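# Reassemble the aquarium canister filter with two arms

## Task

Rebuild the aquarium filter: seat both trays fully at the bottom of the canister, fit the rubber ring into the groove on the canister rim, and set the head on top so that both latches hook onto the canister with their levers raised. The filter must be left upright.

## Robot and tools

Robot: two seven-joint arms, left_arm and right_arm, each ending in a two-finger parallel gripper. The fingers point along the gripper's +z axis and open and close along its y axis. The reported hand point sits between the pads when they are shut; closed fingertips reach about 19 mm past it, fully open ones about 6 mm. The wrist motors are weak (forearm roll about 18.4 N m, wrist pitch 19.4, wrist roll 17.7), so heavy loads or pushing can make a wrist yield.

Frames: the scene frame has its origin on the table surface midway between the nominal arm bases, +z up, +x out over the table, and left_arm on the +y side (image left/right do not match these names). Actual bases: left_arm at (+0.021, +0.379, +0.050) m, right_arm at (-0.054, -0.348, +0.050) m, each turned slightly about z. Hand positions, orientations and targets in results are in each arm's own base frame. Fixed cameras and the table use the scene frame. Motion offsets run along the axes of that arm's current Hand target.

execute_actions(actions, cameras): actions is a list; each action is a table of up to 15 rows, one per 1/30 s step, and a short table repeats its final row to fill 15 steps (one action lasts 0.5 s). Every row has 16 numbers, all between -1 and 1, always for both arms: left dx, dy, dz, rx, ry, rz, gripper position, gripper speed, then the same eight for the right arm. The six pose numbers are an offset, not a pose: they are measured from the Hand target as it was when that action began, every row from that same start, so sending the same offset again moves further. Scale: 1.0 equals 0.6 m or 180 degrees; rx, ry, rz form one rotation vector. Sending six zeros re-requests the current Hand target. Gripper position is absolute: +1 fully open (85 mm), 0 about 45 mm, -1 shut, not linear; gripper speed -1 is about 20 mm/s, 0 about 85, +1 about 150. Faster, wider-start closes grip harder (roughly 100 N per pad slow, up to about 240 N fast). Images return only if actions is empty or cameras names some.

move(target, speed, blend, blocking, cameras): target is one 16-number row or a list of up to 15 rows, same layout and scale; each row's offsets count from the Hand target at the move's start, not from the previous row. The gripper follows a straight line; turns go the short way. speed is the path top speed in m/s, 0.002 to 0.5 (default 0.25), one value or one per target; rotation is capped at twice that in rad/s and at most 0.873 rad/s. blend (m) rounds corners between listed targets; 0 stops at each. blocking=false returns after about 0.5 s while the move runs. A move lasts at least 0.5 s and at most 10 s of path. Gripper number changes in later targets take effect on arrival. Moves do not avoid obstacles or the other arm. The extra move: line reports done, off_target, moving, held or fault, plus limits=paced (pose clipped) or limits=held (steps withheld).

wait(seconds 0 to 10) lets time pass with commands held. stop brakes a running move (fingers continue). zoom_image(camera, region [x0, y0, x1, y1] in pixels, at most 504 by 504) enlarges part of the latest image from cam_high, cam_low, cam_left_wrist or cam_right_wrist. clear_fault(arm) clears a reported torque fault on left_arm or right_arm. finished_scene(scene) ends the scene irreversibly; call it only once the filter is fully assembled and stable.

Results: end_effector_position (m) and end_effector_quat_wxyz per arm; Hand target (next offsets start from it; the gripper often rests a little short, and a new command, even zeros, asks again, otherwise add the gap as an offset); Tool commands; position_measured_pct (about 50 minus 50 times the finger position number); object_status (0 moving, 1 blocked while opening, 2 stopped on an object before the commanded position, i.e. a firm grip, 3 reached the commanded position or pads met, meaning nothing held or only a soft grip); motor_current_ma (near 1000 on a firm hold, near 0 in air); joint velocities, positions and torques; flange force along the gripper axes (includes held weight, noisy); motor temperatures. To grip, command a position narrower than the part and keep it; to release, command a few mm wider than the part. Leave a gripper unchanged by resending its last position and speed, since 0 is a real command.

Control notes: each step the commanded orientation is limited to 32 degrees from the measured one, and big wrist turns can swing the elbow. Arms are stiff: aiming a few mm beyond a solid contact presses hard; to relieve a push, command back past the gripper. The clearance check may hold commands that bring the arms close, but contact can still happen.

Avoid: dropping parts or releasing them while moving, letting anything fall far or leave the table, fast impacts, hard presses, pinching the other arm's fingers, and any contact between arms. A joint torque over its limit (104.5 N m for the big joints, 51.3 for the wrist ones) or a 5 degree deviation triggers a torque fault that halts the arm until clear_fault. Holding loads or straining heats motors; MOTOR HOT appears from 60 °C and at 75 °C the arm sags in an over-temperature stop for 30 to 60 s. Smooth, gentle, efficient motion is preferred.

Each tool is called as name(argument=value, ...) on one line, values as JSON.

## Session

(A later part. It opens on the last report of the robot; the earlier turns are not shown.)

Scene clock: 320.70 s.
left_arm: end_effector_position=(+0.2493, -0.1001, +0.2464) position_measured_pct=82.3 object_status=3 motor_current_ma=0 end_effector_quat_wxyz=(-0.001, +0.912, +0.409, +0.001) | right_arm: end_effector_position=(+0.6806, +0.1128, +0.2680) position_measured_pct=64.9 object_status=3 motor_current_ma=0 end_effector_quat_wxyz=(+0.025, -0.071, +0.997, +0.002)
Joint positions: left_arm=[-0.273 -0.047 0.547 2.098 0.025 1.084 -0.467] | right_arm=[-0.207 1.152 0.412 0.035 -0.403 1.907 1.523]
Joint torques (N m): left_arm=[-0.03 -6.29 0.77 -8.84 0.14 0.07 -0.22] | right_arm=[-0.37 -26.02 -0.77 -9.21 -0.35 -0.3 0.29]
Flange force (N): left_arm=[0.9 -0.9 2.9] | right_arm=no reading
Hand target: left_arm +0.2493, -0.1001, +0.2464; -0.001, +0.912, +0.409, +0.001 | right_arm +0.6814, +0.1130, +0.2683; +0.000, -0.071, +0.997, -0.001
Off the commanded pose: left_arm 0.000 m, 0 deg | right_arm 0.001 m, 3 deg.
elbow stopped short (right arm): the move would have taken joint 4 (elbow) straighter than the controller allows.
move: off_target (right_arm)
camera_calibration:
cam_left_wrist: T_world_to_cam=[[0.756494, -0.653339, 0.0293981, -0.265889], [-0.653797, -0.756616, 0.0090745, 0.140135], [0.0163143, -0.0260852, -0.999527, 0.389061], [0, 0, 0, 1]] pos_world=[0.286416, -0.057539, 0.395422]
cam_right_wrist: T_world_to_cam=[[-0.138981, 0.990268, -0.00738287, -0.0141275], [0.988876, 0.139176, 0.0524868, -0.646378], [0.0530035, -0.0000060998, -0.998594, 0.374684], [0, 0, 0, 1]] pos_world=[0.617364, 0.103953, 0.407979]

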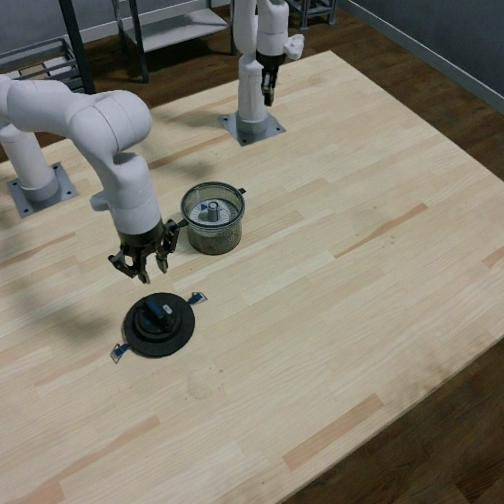

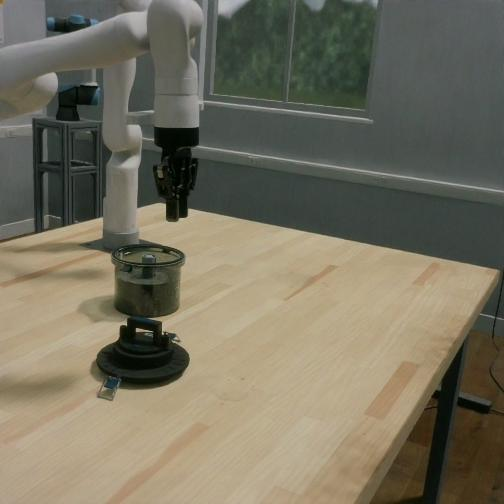

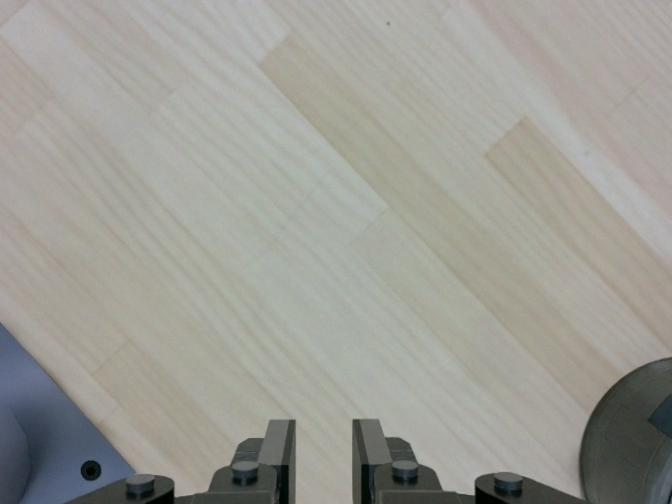

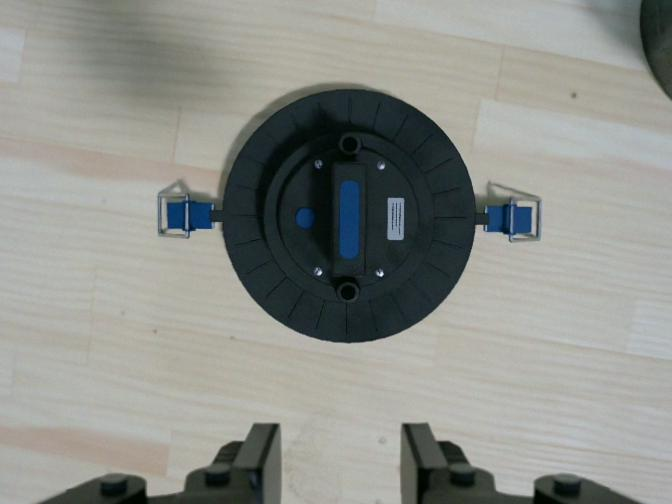

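zoom_image(camera="cam_right_wrist", region=[140, 160, 260, 260])

zoom_image(camera="cam_right_wrist", region=[450, 160, 570, 260])

zoom_image(camera="cam_low", region=[85, 310, 205, 410])

zoom_image(camera="cam_high", region=[105, 280, 215, 370])

Scaled by 4.200.

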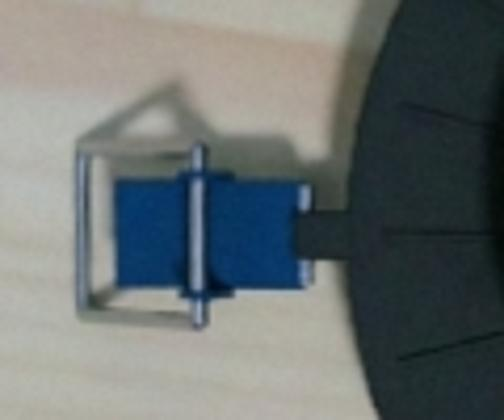

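Scaled by 4.200.

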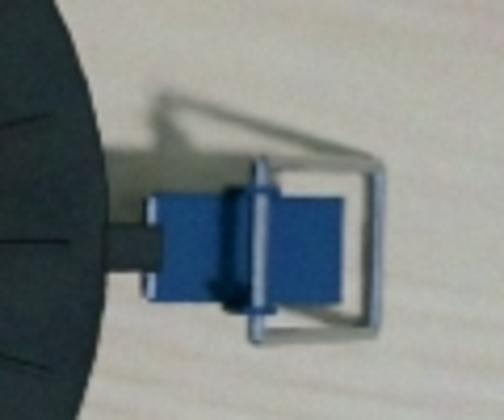

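Scaled by 4.200.

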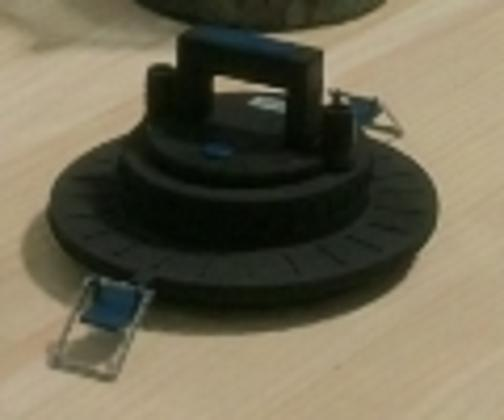

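Scaled by 4.582.

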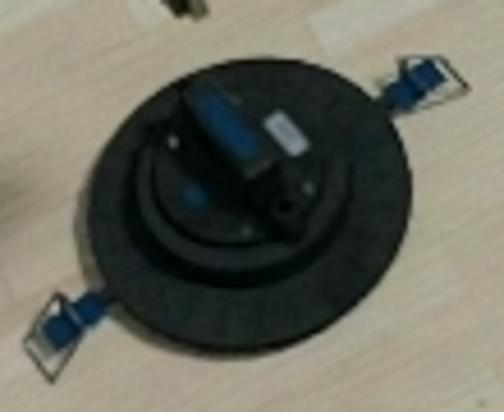

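move(target=[0,0,0,0,0,0,-0.65,-1,0.1033,0.0066,0.2472,0,0,0.006,0.1,-0.5], speed=0.2, cameras=["cam_low","cam_right_wrist"])

zoom_image(camera="cam_low", region=[85, 230, 235, 410])

Scene clock: 332.17 s.
left_arm: end_effector_position=(+0.2493, -0.1001, +0.2464) position_measured_pct=82.3 object_status=3 motor_current_ma=0 end_effector_quat_wxyz=(-0.001, +0.912, +0.409, +0.001) | right_arm: end_effector_position=(+0.6195, +0.1079, +0.1200) position_measured_pct=45.0 object_status=3 motor_current_ma=0 end_effector_quat_wxyz=(+0.000, -0.062, +0.998, -0.001)
Joint positions: left_arm=[-0.273 -0.047 0.547 2.098 0.025 1.084 -0.467] | right_arm=[-0.389 0.949 0.428 1.022 -0.364 1.238 1.689]
Joint torques (N m): left_arm=[0.05 -6.24 0.85 -8.73 0.2 0.05 -0.21] | right_arm=[-0.39 -23.34 1.59 -9.5 -0.43 -0.05 0.4]
Flange force (N): left_arm=[1.3 -1.0 2.4] | right_arm=[10.5 -0.5 0.0]
Hand target: left_arm +0.2493, -0.1001, +0.2464; -0.001, +0.912, +0.409, +0.001 | right_arm +0.6195, +0.1079, +0.1200; +0.000, -0.062, +0.998, -0.001
Off the commanded pose: left_arm 0.000 m, 0 deg | right_arm 0.000 m, 0 deg.
move: done
camera_calibration:
cam_right_wrist: T_world_to_cam=[[-0.120559, 0.992668, -0.00867007, -0.0303024], [0.992702, 0.120579, 0.00180032, -0.571851], [0.00283254, -0.00838975, -0.999961, 0.262349], [0, 0, 0, 1]] pos_world=[0.563281, 0.101234, 0.263106]
Images, in order (width x height): cam_low 504x504, cam_right_wrist 672x504.

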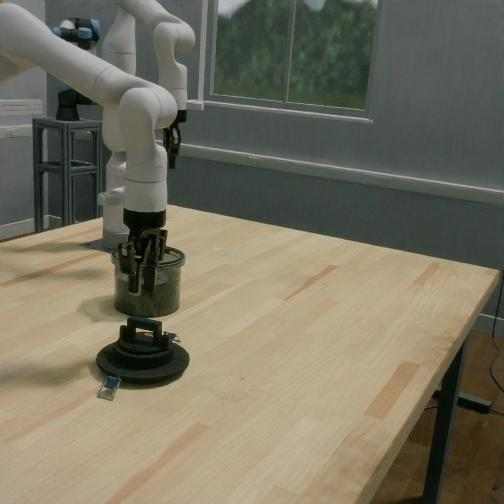

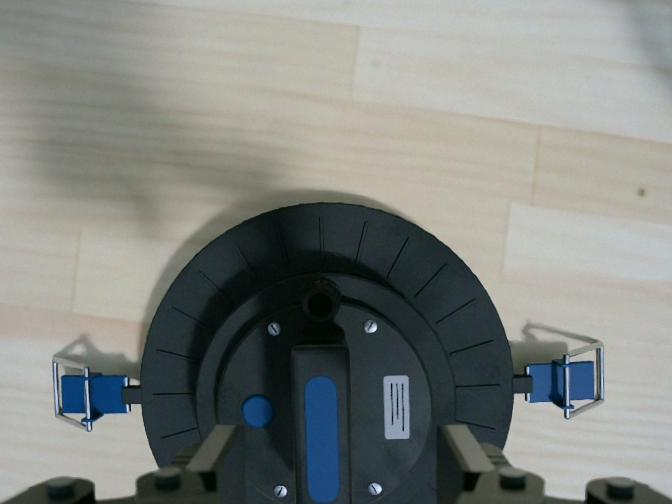

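Scaled by 2.800.

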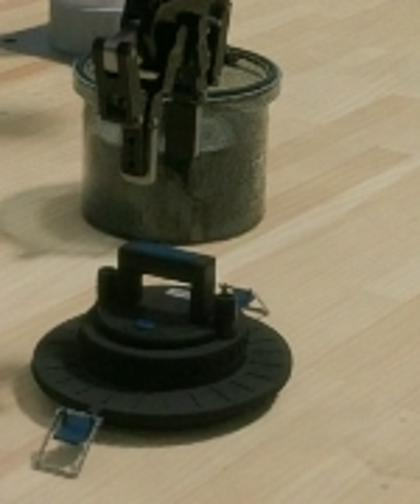

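move(target=[0,0,0,0,0,0,-0.65,-1,-0.0083,-0.0117,0.1,0,0,0,0.1,-0.5], speed=0.12, cameras=["cam_low","cam_right_wrist","cam_high"])

zoom_image(camera="cam_low", region=[85, 270, 205, 410])

Scene clock: 333.93 s.
left_arm: end_effector_position=(+0.2493, -0.1001, +0.2464) position_measured_pct=82.3 object_status=3 motor_current_ma=0 end_effector_quat_wxyz=(-0.001, +0.912, +0.409, +0.001) | right_arm: end_effector_position=(+0.6253, +0.1015, +0.0601) position_measured_pct=45.0 object_status=3 motor_current_ma=0 end_effector_quat_wxyz=(+0.000, -0.062, +0.998, -0.001)
Joint positions: left_arm=[-0.273 -0.047 0.547 2.098 0.025 1.084 -0.467] | right_arm=[-0.372 1.028 0.409 1.057 -0.385 1.126 1.716]
Joint torques (N m): left_arm=[0.06 -6.19 0.79 -8.84 0.19 0.09 -0.24] | right_arm=[-0.44 -23.97 1.8 -8.73 -0.42 -0.06 0.41]
Flange force (N): left_arm=[1.0 -1.2 2.8] | right_arm=[7.6 -0.3 -1.2]
Hand target: left_arm +0.2493, -0.1001, +0.2464; -0.001, +0.912, +0.409, +0.001 | right_arm +0.6253, +0.1015, +0.0600; +0.000, -0.062, +0.998, -0.001
Off the commanded pose: left_arm 0.000 m, 0 deg | right_arm 0.000 m, 0 deg.
move: done
camera_calibration:
cam_right_wrist: T_world_to_cam=[[-0.120461, 0.99268, -0.00868083, -0.0238243], [0.992714, 0.120481, 0.00190084, -0.576747], [0.0029328, -0.0083886, -0.999961, 0.202324], [0, 0, 0, 1]] pos_world=[0.569081, 0.0948343, 0.203206]
Images, in order (width x height): cam_high 504x504, cam_low 504x504, cam_right_wrist 672x504.

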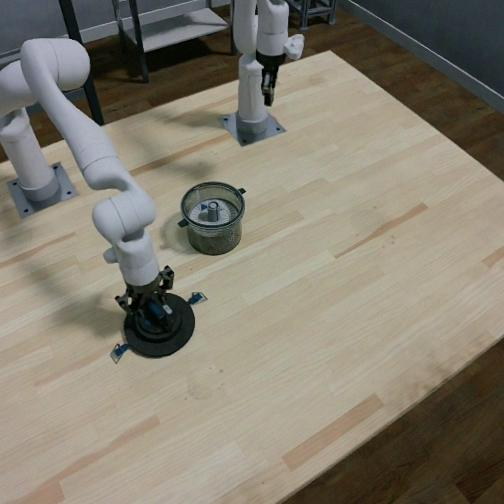

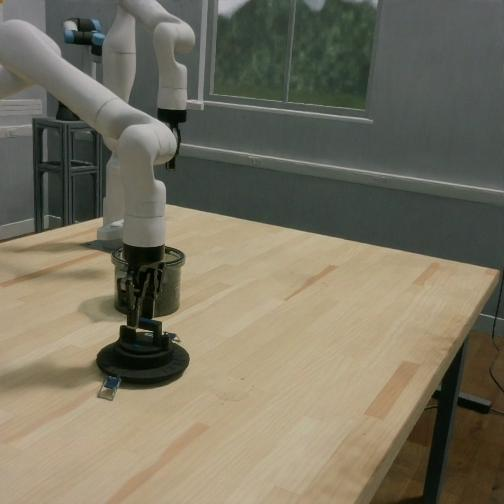

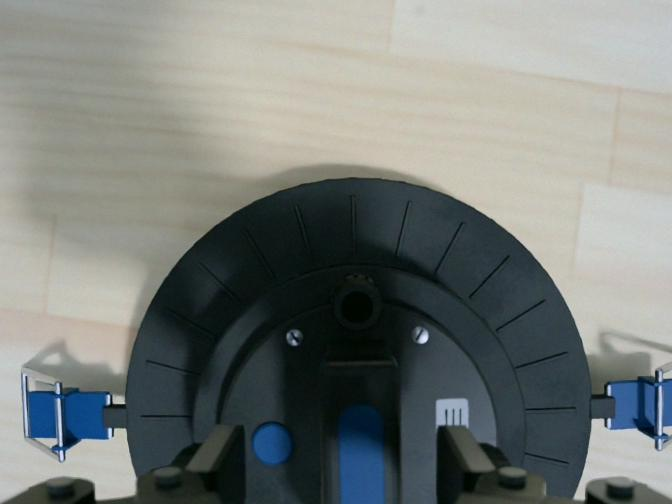

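Scaled by 3.600.

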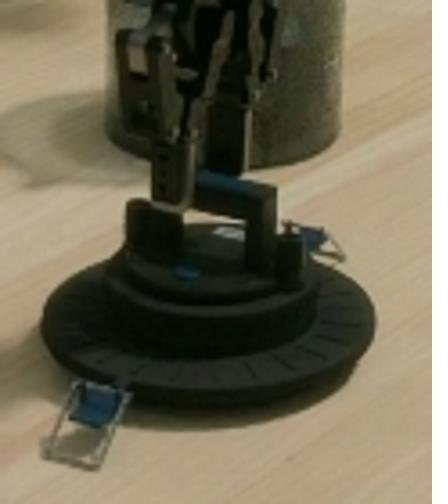

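move(target=[0,0,0,0,0,0,-0.65,-1,0,0.0083,0.0083,0,0,0,0.1,-0.5], speed=0.05, cameras=["cam_right_wrist"])

Scene clock: 335.40 s.
left_arm: end_effector_position=(+0.2493, -0.1001, +0.2464) position_measured_pct=82.3 object_status=3 motor_current_ma=0 end_effector_quat_wxyz=(-0.001, +0.912, +0.409, +0.001) | right_arm: end_effector_position=(+0.6247, +0.1063, +0.0551) position_measured_pct=45.0 object_status=3 motor_current_ma=0 end_effector_quat_wxyz=(+0.000, -0.062, +0.998, -0.001)
Joint positions: left_arm=[-0.273 -0.047 0.547 2.098 0.025 1.084 -0.467] | right_arm=[-0.38 1.034 0.407 1.06 -0.387 1.117 1.709]
Joint torques (N m): left_arm=[0 -6.25 0.82 -8.73 0.16 0.03 -0.2] | right_arm=[-0.75 -24.1 1.75 -8.71 -0.38 -0.23 0.41]
Flange force (N): left_arm=[1.1 -1.0 2.3] | right_arm=[6.6 -0.8 -1.5]
Hand target: left_arm +0.2493, -0.1001, +0.2464; -0.001, +0.912, +0.409, +0.001 | right_arm +0.6247, +0.1064, +0.0550; +0.000, -0.062, +0.998, -0.001
Off the commanded pose: left_arm 0.000 m, 0 deg | right_arm 0.000 m, 0 deg.
move: done
camera_calibration:
cam_right_wrist: T_world_to_cam=[[-0.120558, 0.992668, -0.00868211, -0.0287473], [0.992702, 0.120579, 0.00189959, -0.576735], [0.00293254, -0.00838973, -0.999961, 0.197367], [0, 0, 0, 1]] pos_world=[0.568481, 0.0997342, 0.198206]
Images, in order (width x height): cam_right_wrist 672x504.

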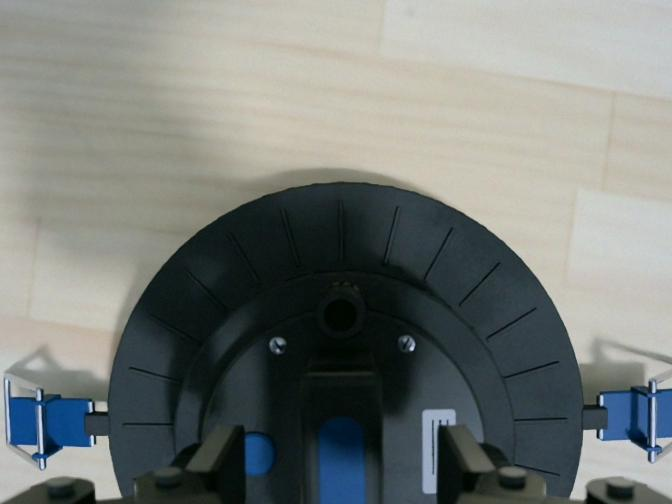

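move(target=[[0,0,0,0,0,0,-0.65,-1,0,0,0.025,0,0,0,0.1,-0.5],[0,0,0,0,0,0,-0.65,-1,0,0,0.04,0,0,0,0.1,-0.5]], speed=0.04, cameras=["cam_low","cam_right_wrist"])

zoom_image(camera="cam_low", region=[85, 270, 205, 410])

Scene clock: 337.37 s.
left_arm: end_effector_position=(+0.2493, -0.1001, +0.2464) position_measured_pct=82.3 object_status=3 motor_current_ma=0 end_effector_quat_wxyz=(-0.001, +0.912, +0.409, +0.001) | right_arm: end_effector_position=(+0.6247, +0.1064, +0.0311) position_measured_pct=45.0 object_status=3 motor_current_ma=0 end_effector_quat_wxyz=(+0.000, -0.062, +0.998, -0.001)
Joint positions: left_arm=[-0.273 -0.047 0.547 2.098 0.025 1.084 -0.467] | right_arm=[-0.378 1.066 0.399 1.074 -0.396 1.072 1.716]
Joint torques (N m): left_arm=[0.03 -6.31 0.88 -8.83 0.15 0.03 -0.19] | right_arm=[-0.39 -24.27 1.75 -8.55 -0.42 -0.03 0.43]
Flange force (N): left_arm=[1.3 -1.2 2.6] | right_arm=[7.5 -0.2 -1.4]
Hand target: left_arm +0.2493, -0.1001, +0.2464; -0.001, +0.912, +0.409, +0.001 | right_arm +0.6247, +0.1064, +0.0310; +0.000, -0.062, +0.998, -0.001
Off the commanded pose: left_arm 0.000 m, 0 deg | right_arm 0.000 m, 0 deg.
move: done
camera_calibration:
cam_right_wrist: T_world_to_cam=[[-0.120459, 0.99268, -0.00868081, -0.0290132], [0.992714, 0.12048, 0.00190086, -0.576686], [0.00293281, -0.00838859, -0.999961, 0.173368], [0, 0, 0, 1]] pos_world=[0.568481, 0.0997343, 0.174206]
Images, in order (width x height): cam_low 504x504, cam_right_wrist 672x504.

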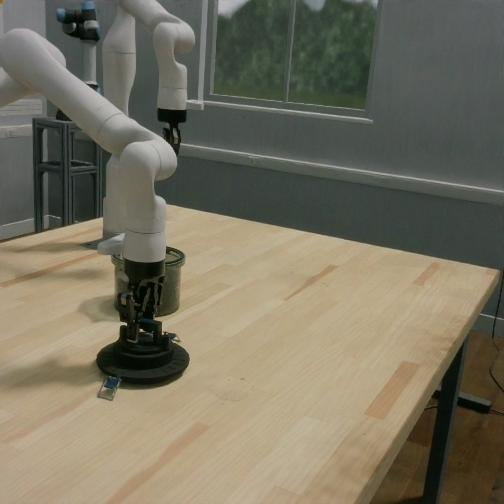

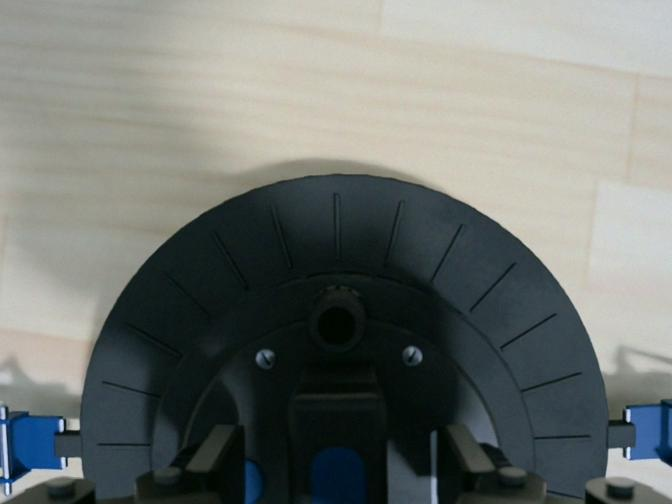

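Scaled by 3.600.

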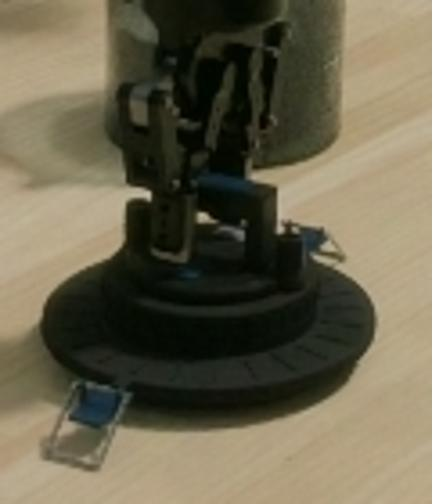

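move(target=[0,0,0,0,0,0,-0.65,-1,0,0,0,0,0,0,-0.6,-1], cameras=["cam_right_wrist"])

wait(seconds=1)

Scene clock: 339.80 s.
left_arm: end_effector_position=(+0.2493, -0.1001, +0.2464) position_measured_pct=82.3 object_status=3 motor_current_ma=0 end_effector_quat_wxyz=(-0.001, +0.912, +0.409, +0.001) | right_arm: end_effector_position=(+0.6247, +0.1064, +0.0310) position_measured_pct=77.5 object_status=0 motor_current_ma=1000 end_effector_quat_wxyz=(+0.000, -0.062, +0.998, -0.001)
Joint positions: left_arm=[-0.273 -0.047 0.547 2.098 0.025 1.084 -0.467] | right_arm=[-0.377 1.066 0.399 1.074 -0.396 1.072 1.716]
Joint torques (N m): left_arm=[0.01 -6.28 0.83 -8.76 0.2 0.08 -0.22] | right_arm=[-1.04 -21.52 0.83 -7.85 -0.65 -0.3 0.43]
Flange force (N): left_arm=[1.2 -0.8 2.7] | right_arm=[8.4 -1.3 -6.3]
Hand target: left_arm +0.2493, -0.1001, +0.2464; -0.001, +0.912, +0.409, +0.001 | right_arm +0.6247, +0.1064, +0.0310; +0.000, -0.062, +0.998, -0.001
Off the commanded pose: left_arm 0.000 m, 0 deg | right_arm 0.000 m, 0 deg.
move: done
camera_calibration:
cam_right_wrist: T_world_to_cam=[[-0.120558, 0.992668, -0.00868211, -0.0289565], [0.992702, 0.120579, 0.00189959, -0.576689], [0.00293254, -0.00838973, -0.999961, 0.173268], [0, 0, 0, 1]] pos_world=[0.568481, 0.0997342, 0.174106]
Images, in order (width x height): cam_right_wrist 672x504.

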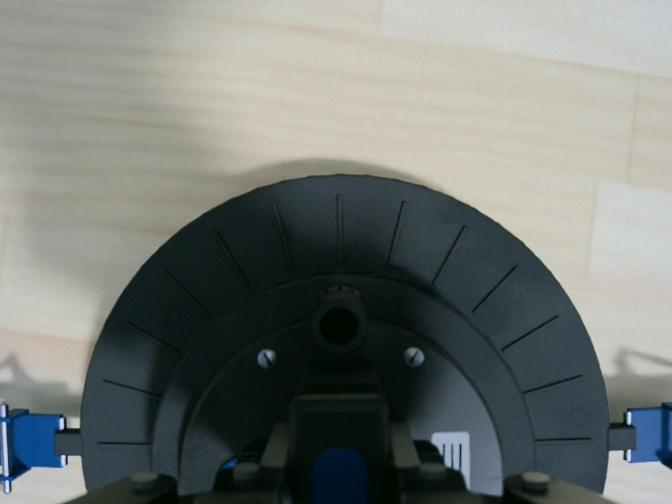

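Scene clock: 340.80 s.
left_arm: end_effector_position=(+0.2493, -0.1001, +0.2464) position_measured_pct=82.3 object_status=3 motor_current_ma=0 end_effector_quat_wxyz=(-0.001, +0.912, +0.409, +0.001) | right_arm: end_effector_position=(+0.6247, +0.1064, +0.0310) position_measured_pct=77.5 object_status=2 motor_current_ma=1000 end_effector_quat_wxyz=(+0.000, -0.062, +0.998, -0.001)
Joint positions: left_arm=[-0.273 -0.047 0.547 2.098 0.025 1.084 -0.467] | right_arm=[-0.378 1.066 0.399 1.074 -0.396 1.072 1.716]
Joint torques (N m): left_arm=[0.01 -6.2 0.89 -8.91 0.19 0.01 -0.22] | right_arm=[-1.05 -21.54 0.85 -7.86 -0.62 -0.3 0.42]
Flange force (N): left_arm=[1.0 -1.5 2.6] | right_arm=[8.4 -1.3 -6.2]
Hand target: left_arm +0.2493, -0.1001, +0.2464; -0.001, +0.912, +0.409, +0.001 | right_arm +0.6247, +0.1064, +0.0310; +0.000, -0.062, +0.998, -0.001
Tool commands: left_gripper/position=-0.65 left_gripper/speed=-1.0 right_gripper/position=-0.6 right_gripper/speed=-1.0
Off the commanded pose: left_arm 0.000 m, 0 deg | right_arm 0.000 m, 0 deg.
wait: 1.00 s; at rest by 0.17 s

move(target=[0,0,0,0,0,0,-0.65,-1,0,0,-0.05,0,0,0,-0.6,-1], speed=0.04, cameras=["cam_low","cam_right_wrist","cam_high"])

zoom_image(camera="cam_low", region=[85, 270, 205, 410])

Scene clock: 342.40 s.
left_arm: end_effector_position=(+0.2493, -0.1001, +0.2464) position_measured_pct=82.3 object_status=3 motor_current_ma=0 end_effector_quat_wxyz=(-0.001, +0.912, +0.409, +0.001) | right_arm: end_effector_position=(+0.6247, +0.1064, +0.0610) position_measured_pct=77.5 object_status=2 motor_current_ma=1000 end_effector_quat_wxyz=(+0.000, -0.062, +0.998, -0.001)
Joint positions: left_arm=[-0.273 -0.047 0.547 2.098 0.025 1.084 -0.467] | right_arm=[-0.38 1.027 0.409 1.055 -0.385 1.128 1.708]
Joint torques (N m): left_arm=[-0.03 -6.27 0.87 -8.89 0.2 0.05 -0.15] | right_arm=[-0.39 -29.04 2.57 -10.79 -0.42 -0.27 0.39]
Flange force (N): left_arm=[1.2 -1.4 2.7] | right_arm=[6.5 -0.2 6.5]
Hand target: left_arm +0.2493, -0.1001, +0.2464; -0.001, +0.912, +0.409, +0.001 | right_arm +0.6247, +0.1064, +0.0610; +0.000, -0.062, +0.998, -0.001
Off the commanded pose: left_arm 0.000 m, 0 deg | right_arm 0.000 m, 0 deg.
move: done
camera_calibration:
cam_right_wrist: T_world_to_cam=[[-0.120459, 0.99268, -0.00868081, -0.0288529], [0.992714, 0.12048, 0.00190086, -0.576755], [0.00293281, -0.00838859, -0.999961, 0.203268], [0, 0, 0, 1]] pos_world=[0.568481, 0.0998343, 0.204106]
Images, in order (width x height): cam_high 504x504, cam_low 504x504, cam_right_wrist 672x504.

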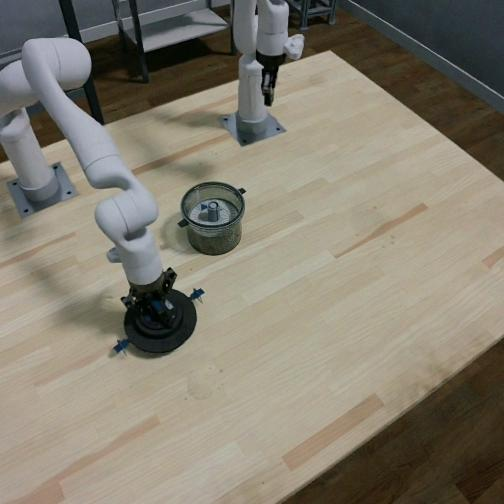

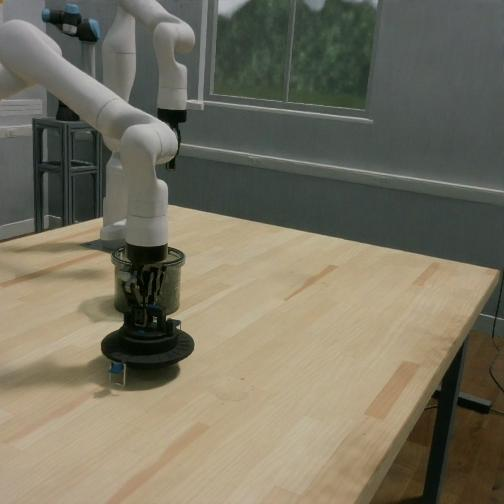

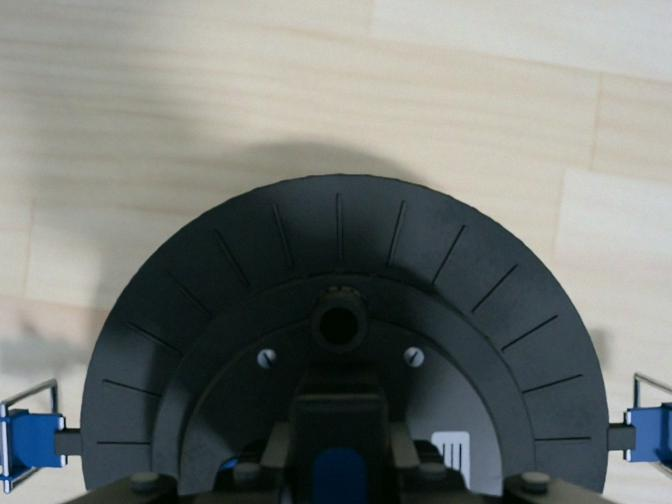

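Scaled by 3.600.

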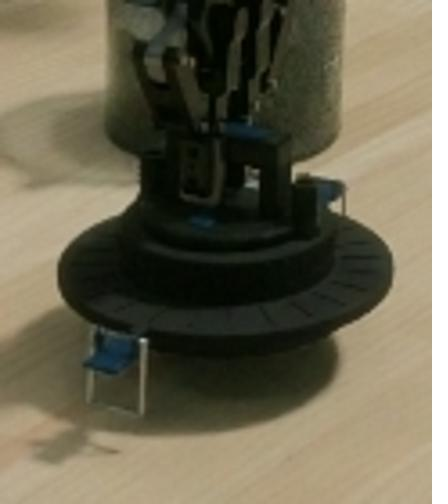

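move(target=[0.1377,0.1635,0.144,-0.1818,-0.4756,-0.1818,-0.65,-1,0,0,-0.3333,0,0,0,-0.6,-1], speed=0.15, cameras=["all"])

Scene clock: 355.10 s.
left_arm: end_effector_position=(+0.3775, -0.1034, +0.1601) position_measured_pct=82.3 object_status=3 motor_current_ma=0 end_effector_quat_wxyz=(+0.500, +0.500, +0.501, -0.499) | right_arm: end_effector_position=(+0.6247, +0.1066, +0.2610) position_measured_pct=77.5 object_status=2 motor_current_ma=1000 end_effector_quat_wxyz=(+0.000, -0.062, +0.998, -0.001)
Joint positions: left_arm=[-0.827 1.17 0.386 1.873 0.848 1.375 -1.248] | right_arm=[-0.344 0.887 0.455 0.679 -0.347 1.626 1.63]
Joint torques (N m): left_arm=[-0.03 -18.2 6.31 -0.08 1.15 2.94 -0.21] | right_arm=[-0.4 -28.67 1.52 -12.29 -0.49 -0.24 0.43]
Flange force (N): left_arm=[2.0 -2.1 0.2] | right_arm=[12.4 -0.5 11.7]
Hand target: left_arm +0.3775, -0.1034, +0.1601; +0.500, +0.500, +0.501, -0.499 | right_arm +0.6247, +0.1066, +0.2610; +0.000, -0.062, +0.998, -0.001
Off the commanded pose: left_arm 0.000 m, 0 deg | right_arm 0.000 m, 0 deg.
move: done
camera_calibration:
cam_left_wrist: T_world_to_cam=[[0.999344, 0.0329388, -0.0150775, -0.376198], [0.0148031, 0.00855864, 0.999854, -0.109612], [0.033063, -0.999421, 0.00806543, 0.0323119], [0, 0, 0, 1]] pos_world=[0.376506, 0.0456228, 0.103663]
cam_right_wrist: T_world_to_cam=[[-0.120558, 0.992668, -0.00868211, -0.0272575], [0.992702, 0.120579, 0.00189959, -0.577162], [0.00293254, -0.00838973, -0.999961, 0.403262], [0, 0, 0, 1]] pos_world=[0.568481, 0.100034, 0.404106]

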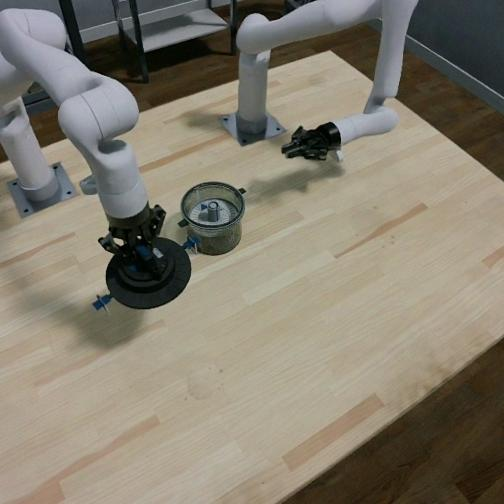

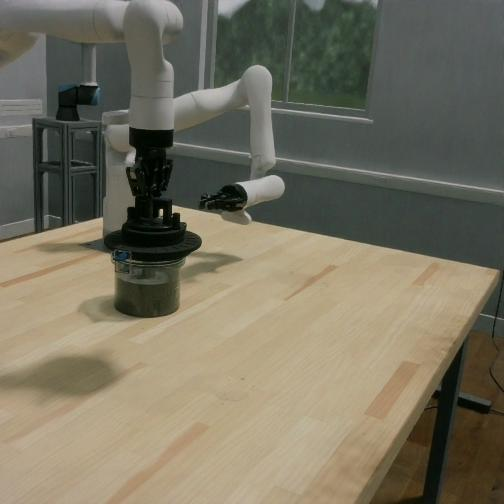

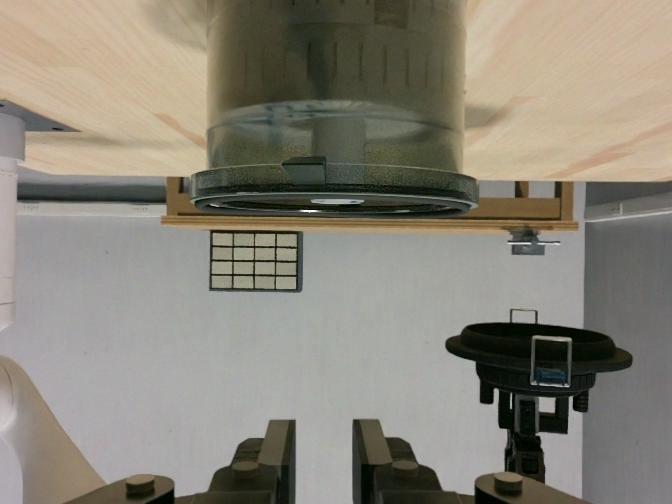

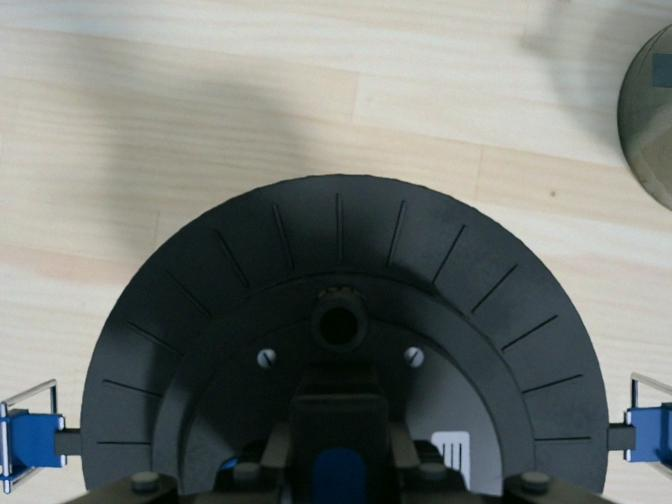

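zoom_image(camera="cam_left_wrist", region=[430, 290, 650, 470])

zoom_image(camera="cam_left_wrist", region=[180, 120, 490, 240])

Scaled by 2.291.

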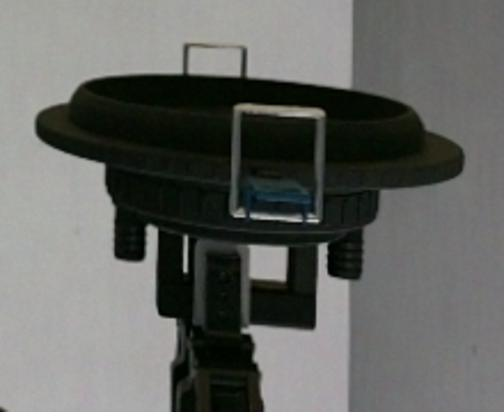

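Scaled by 1.626.

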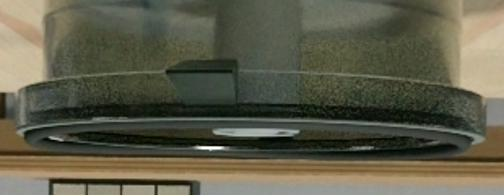

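move(target=[[0,0,0,0,0,0,-0.65,-1,0.2395,0.4553,0,0,0,0.0167,-0.6,-1],[0,0,0,0,0,0,-0.65,-1,0.2395,0.4553,0.0917,0,0,0.0167,-0.6,-1]], speed=[0.15,0.06], cameras=["all"])

zoom_image(camera="cam_left_wrist", region=[170, 120, 520, 320])

zoom_image(camera="cam_low", region=[90, 190, 210, 320])

zoom_image(camera="cam_high", region=[160, 140, 270, 260])

Scene clock: 363.07 s.
left_arm: end_effector_position=(+0.3775, -0.1035, +0.1601) position_measured_pct=82.3 object_status=3 motor_current_ma=0 end_effector_quat_wxyz=(+0.500, +0.500, +0.501, -0.499) | right_arm: end_effector_position=(+0.4483, +0.3599, +0.2058) position_measured_pct=77.5 object_status=2 motor_current_ma=1000 end_effector_quat_wxyz=(+0.000, -0.036, +0.999, -0.001)
Joint positions: left_arm=[-0.827 1.171 0.386 1.873 0.848 1.376 -1.248] | right_arm=[-0.945 0.741 0.463 1.162 -0.317 1.308 1.136]
Joint torques (N m): left_arm=[-0.03 -17.9 6.33 -0.02 1.14 2.85 -0.16] | right_arm=[-0.4 -25.37 2.3 -11.78 -0.42 0.09 0.38]
Flange force (N): left_arm=[1.4 -2.1 -0.1] | right_arm=[5.9 -4.1 9.2]
Hand target: left_arm +0.3775, -0.1035, +0.1601; +0.500, +0.500, +0.501, -0.499 | right_arm +0.4483, +0.3599, +0.2057; +0.000, -0.036, +0.999, -0.001
Off the commanded pose: left_arm 0.000 m, 0 deg | right_arm 0.000 m, 0 deg.
move: done
camera_calibration:
cam_left_wrist: T_world_to_cam=[[0.999344, 0.0329372, -0.0150808, -0.376095], [0.0148031, 0.00865865, 0.999853, -0.109614], [0.0330629, -0.99942, 0.0081654, 0.0322048], [0, 0, 0, 1]] pos_world=[0.376406, 0.0455228, 0.103663]
cam_right_wrist: T_world_to_cam=[[-0.0682528, 0.997631, -0.00864297, -0.325565], [0.997665, 0.0682725, 0.00200553, -0.415849], [0.00259086, -0.0084859, -0.999961, 0.350899], [0, 0, 0, 1]] pos_world=[0.391748, 0.356163, 0.348905]

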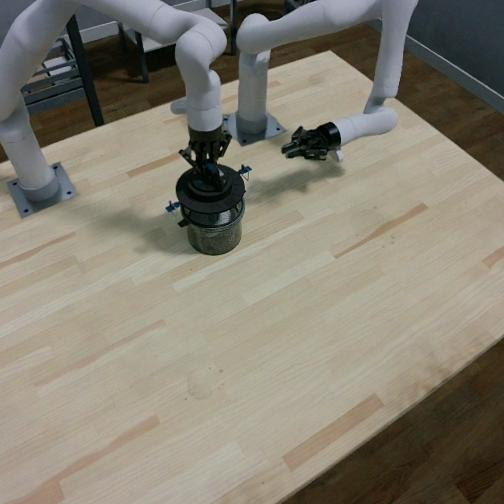

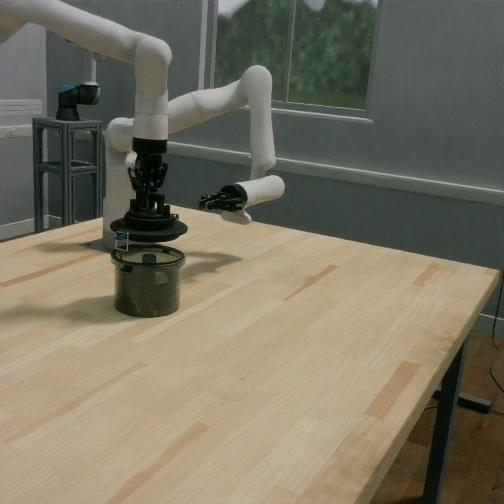

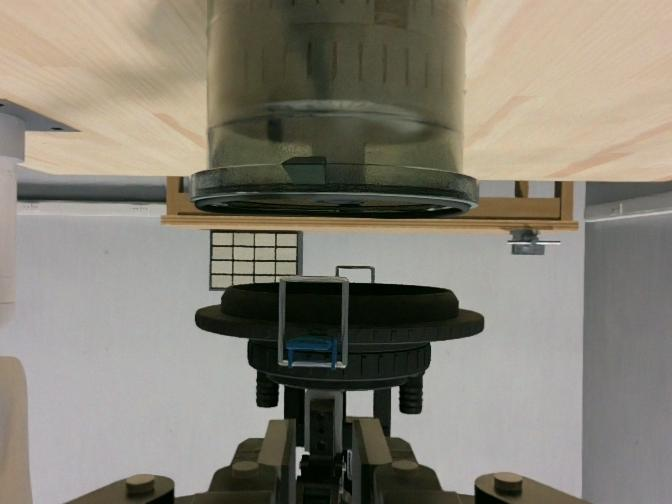

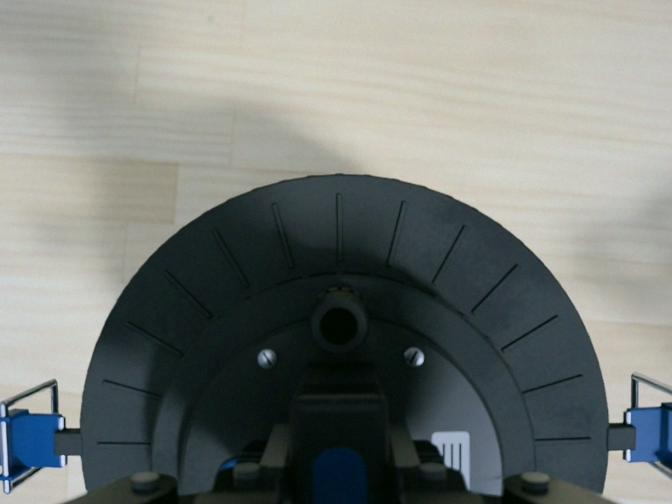

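Scaled by 1.440.

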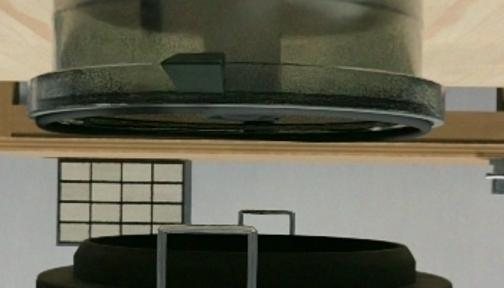

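Scaled by 3.877.

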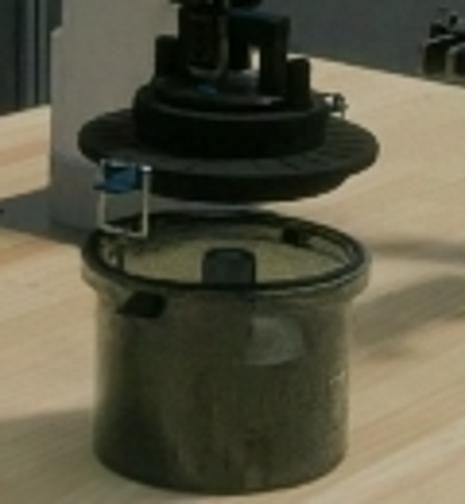

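Scaled by 4.200.

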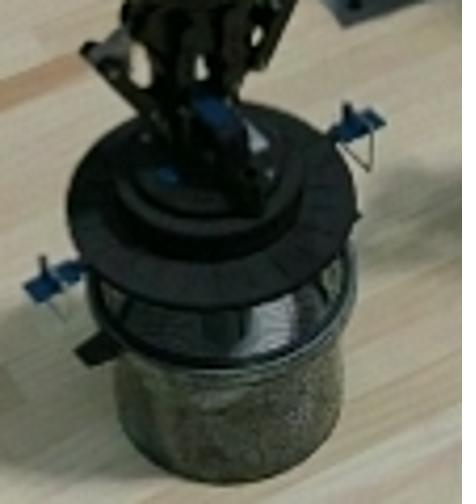

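move(target=[0,0,0,0,0,0,-0.65,-1,0.0067,0.0097,0.0417,0,0,0,-0.6,-1], speed=0.04, cameras=["all"])

zoom_image(camera="cam_left_wrist", region=[170, 120, 520, 320])

zoom_image(camera="cam_low", region=[90, 200, 210, 320])

zoom_image(camera="cam_high", region=[160, 140, 270, 260])

Scene clock: 367.87 s.
left_arm: end_effector_position=(+0.3775, -0.1035, +0.1601) position_measured_pct=82.3 object_status=3 motor_current_ma=0 end_effector_quat_wxyz=(+0.500, +0.500, +0.501, -0.499) | right_arm: end_effector_position=(+0.4439, +0.3653, +0.1807) position_measured_pct=77.5 object_status=2 motor_current_ma=1000 end_effector_quat_wxyz=(+0.000, -0.036, +0.999, -0.001)
Joint positions: left_arm=[-0.827 1.171 0.386 1.873 0.848 1.376 -1.248] | right_arm=[-0.958 0.762 0.456 1.206 -0.326 1.244 1.133]
Joint torques (N m): left_arm=[-0.01 -17.83 6.35 -0.05 1.1 2.89 -0.19] | right_arm=[-0.43 -25.48 2.51 -11.95 -0.39 -0.06 0.4]
Flange force (N): left_arm=[1.2 -2.2 0.1] | right_arm=[6.9 -4.9 9.1]
Hand target: left_arm +0.3775, -0.1035, +0.1601; +0.500, +0.500, +0.501, -0.499 | right_arm +0.4439, +0.3654, +0.1807; +0.000, -0.036, +0.999, -0.001
Off the commanded pose: left_arm 0.000 m, 0 deg | right_arm 0.000 m, 0 deg.
move: done
camera_calibration:
cam_left_wrist: T_world_to_cam=[[0.999344, 0.0329372, -0.0150808, -0.376095], [0.0148031, 0.00865865, 0.999853, -0.109614], [0.0330629, -0.99942, 0.0081654, 0.0322048], [0, 0, 0, 1]] pos_world=[0.376406, 0.0455228, 0.103663]
cam_right_wrist: T_world_to_cam=[[-0.0683523, 0.997624, -0.00864428, -0.331528], [0.997658, 0.068372, 0.00200426, -0.411817], [0.00259053, -0.00848704, -0.999961, 0.325859], [0, 0, 0, 1]] pos_world=[0.387348, 0.361662, 0.323805]

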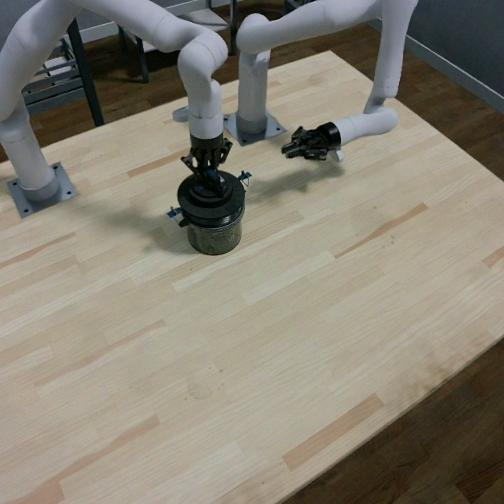

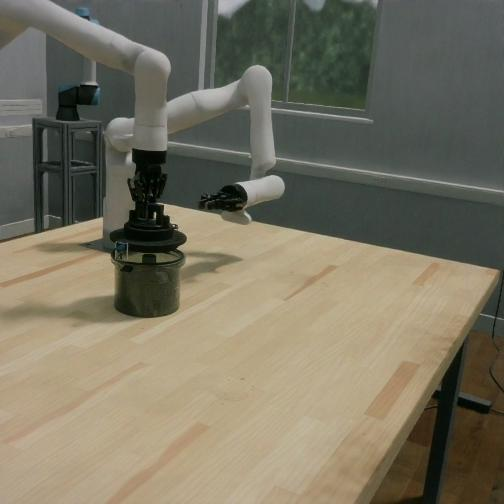

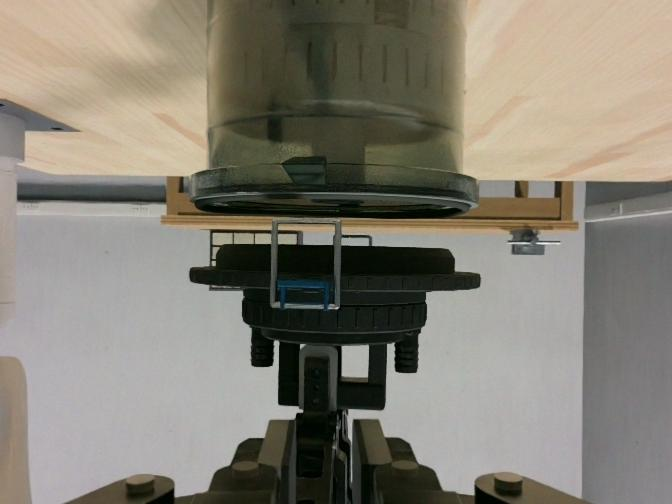

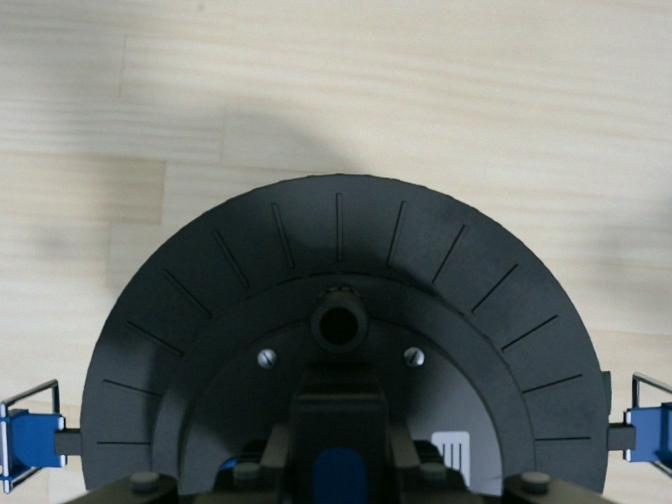

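Scaled by 1.440.

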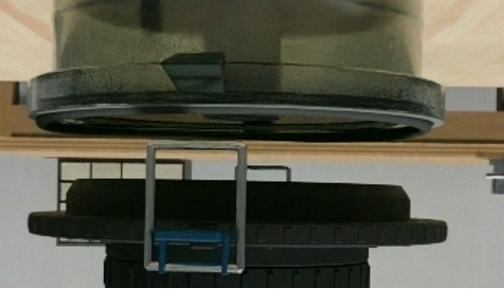

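Scaled by 4.200.

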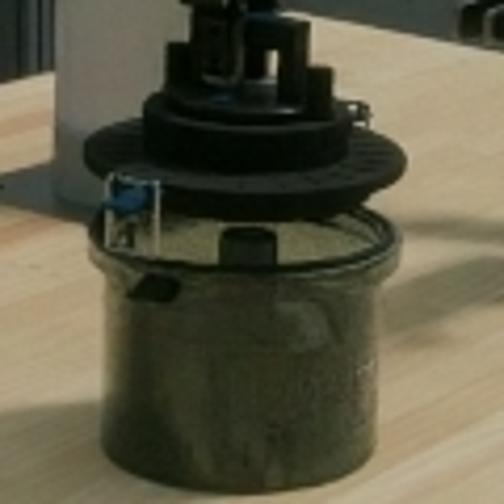

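Scaled by 4.200.

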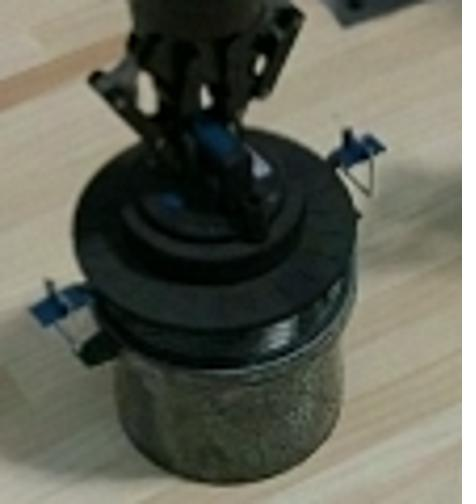

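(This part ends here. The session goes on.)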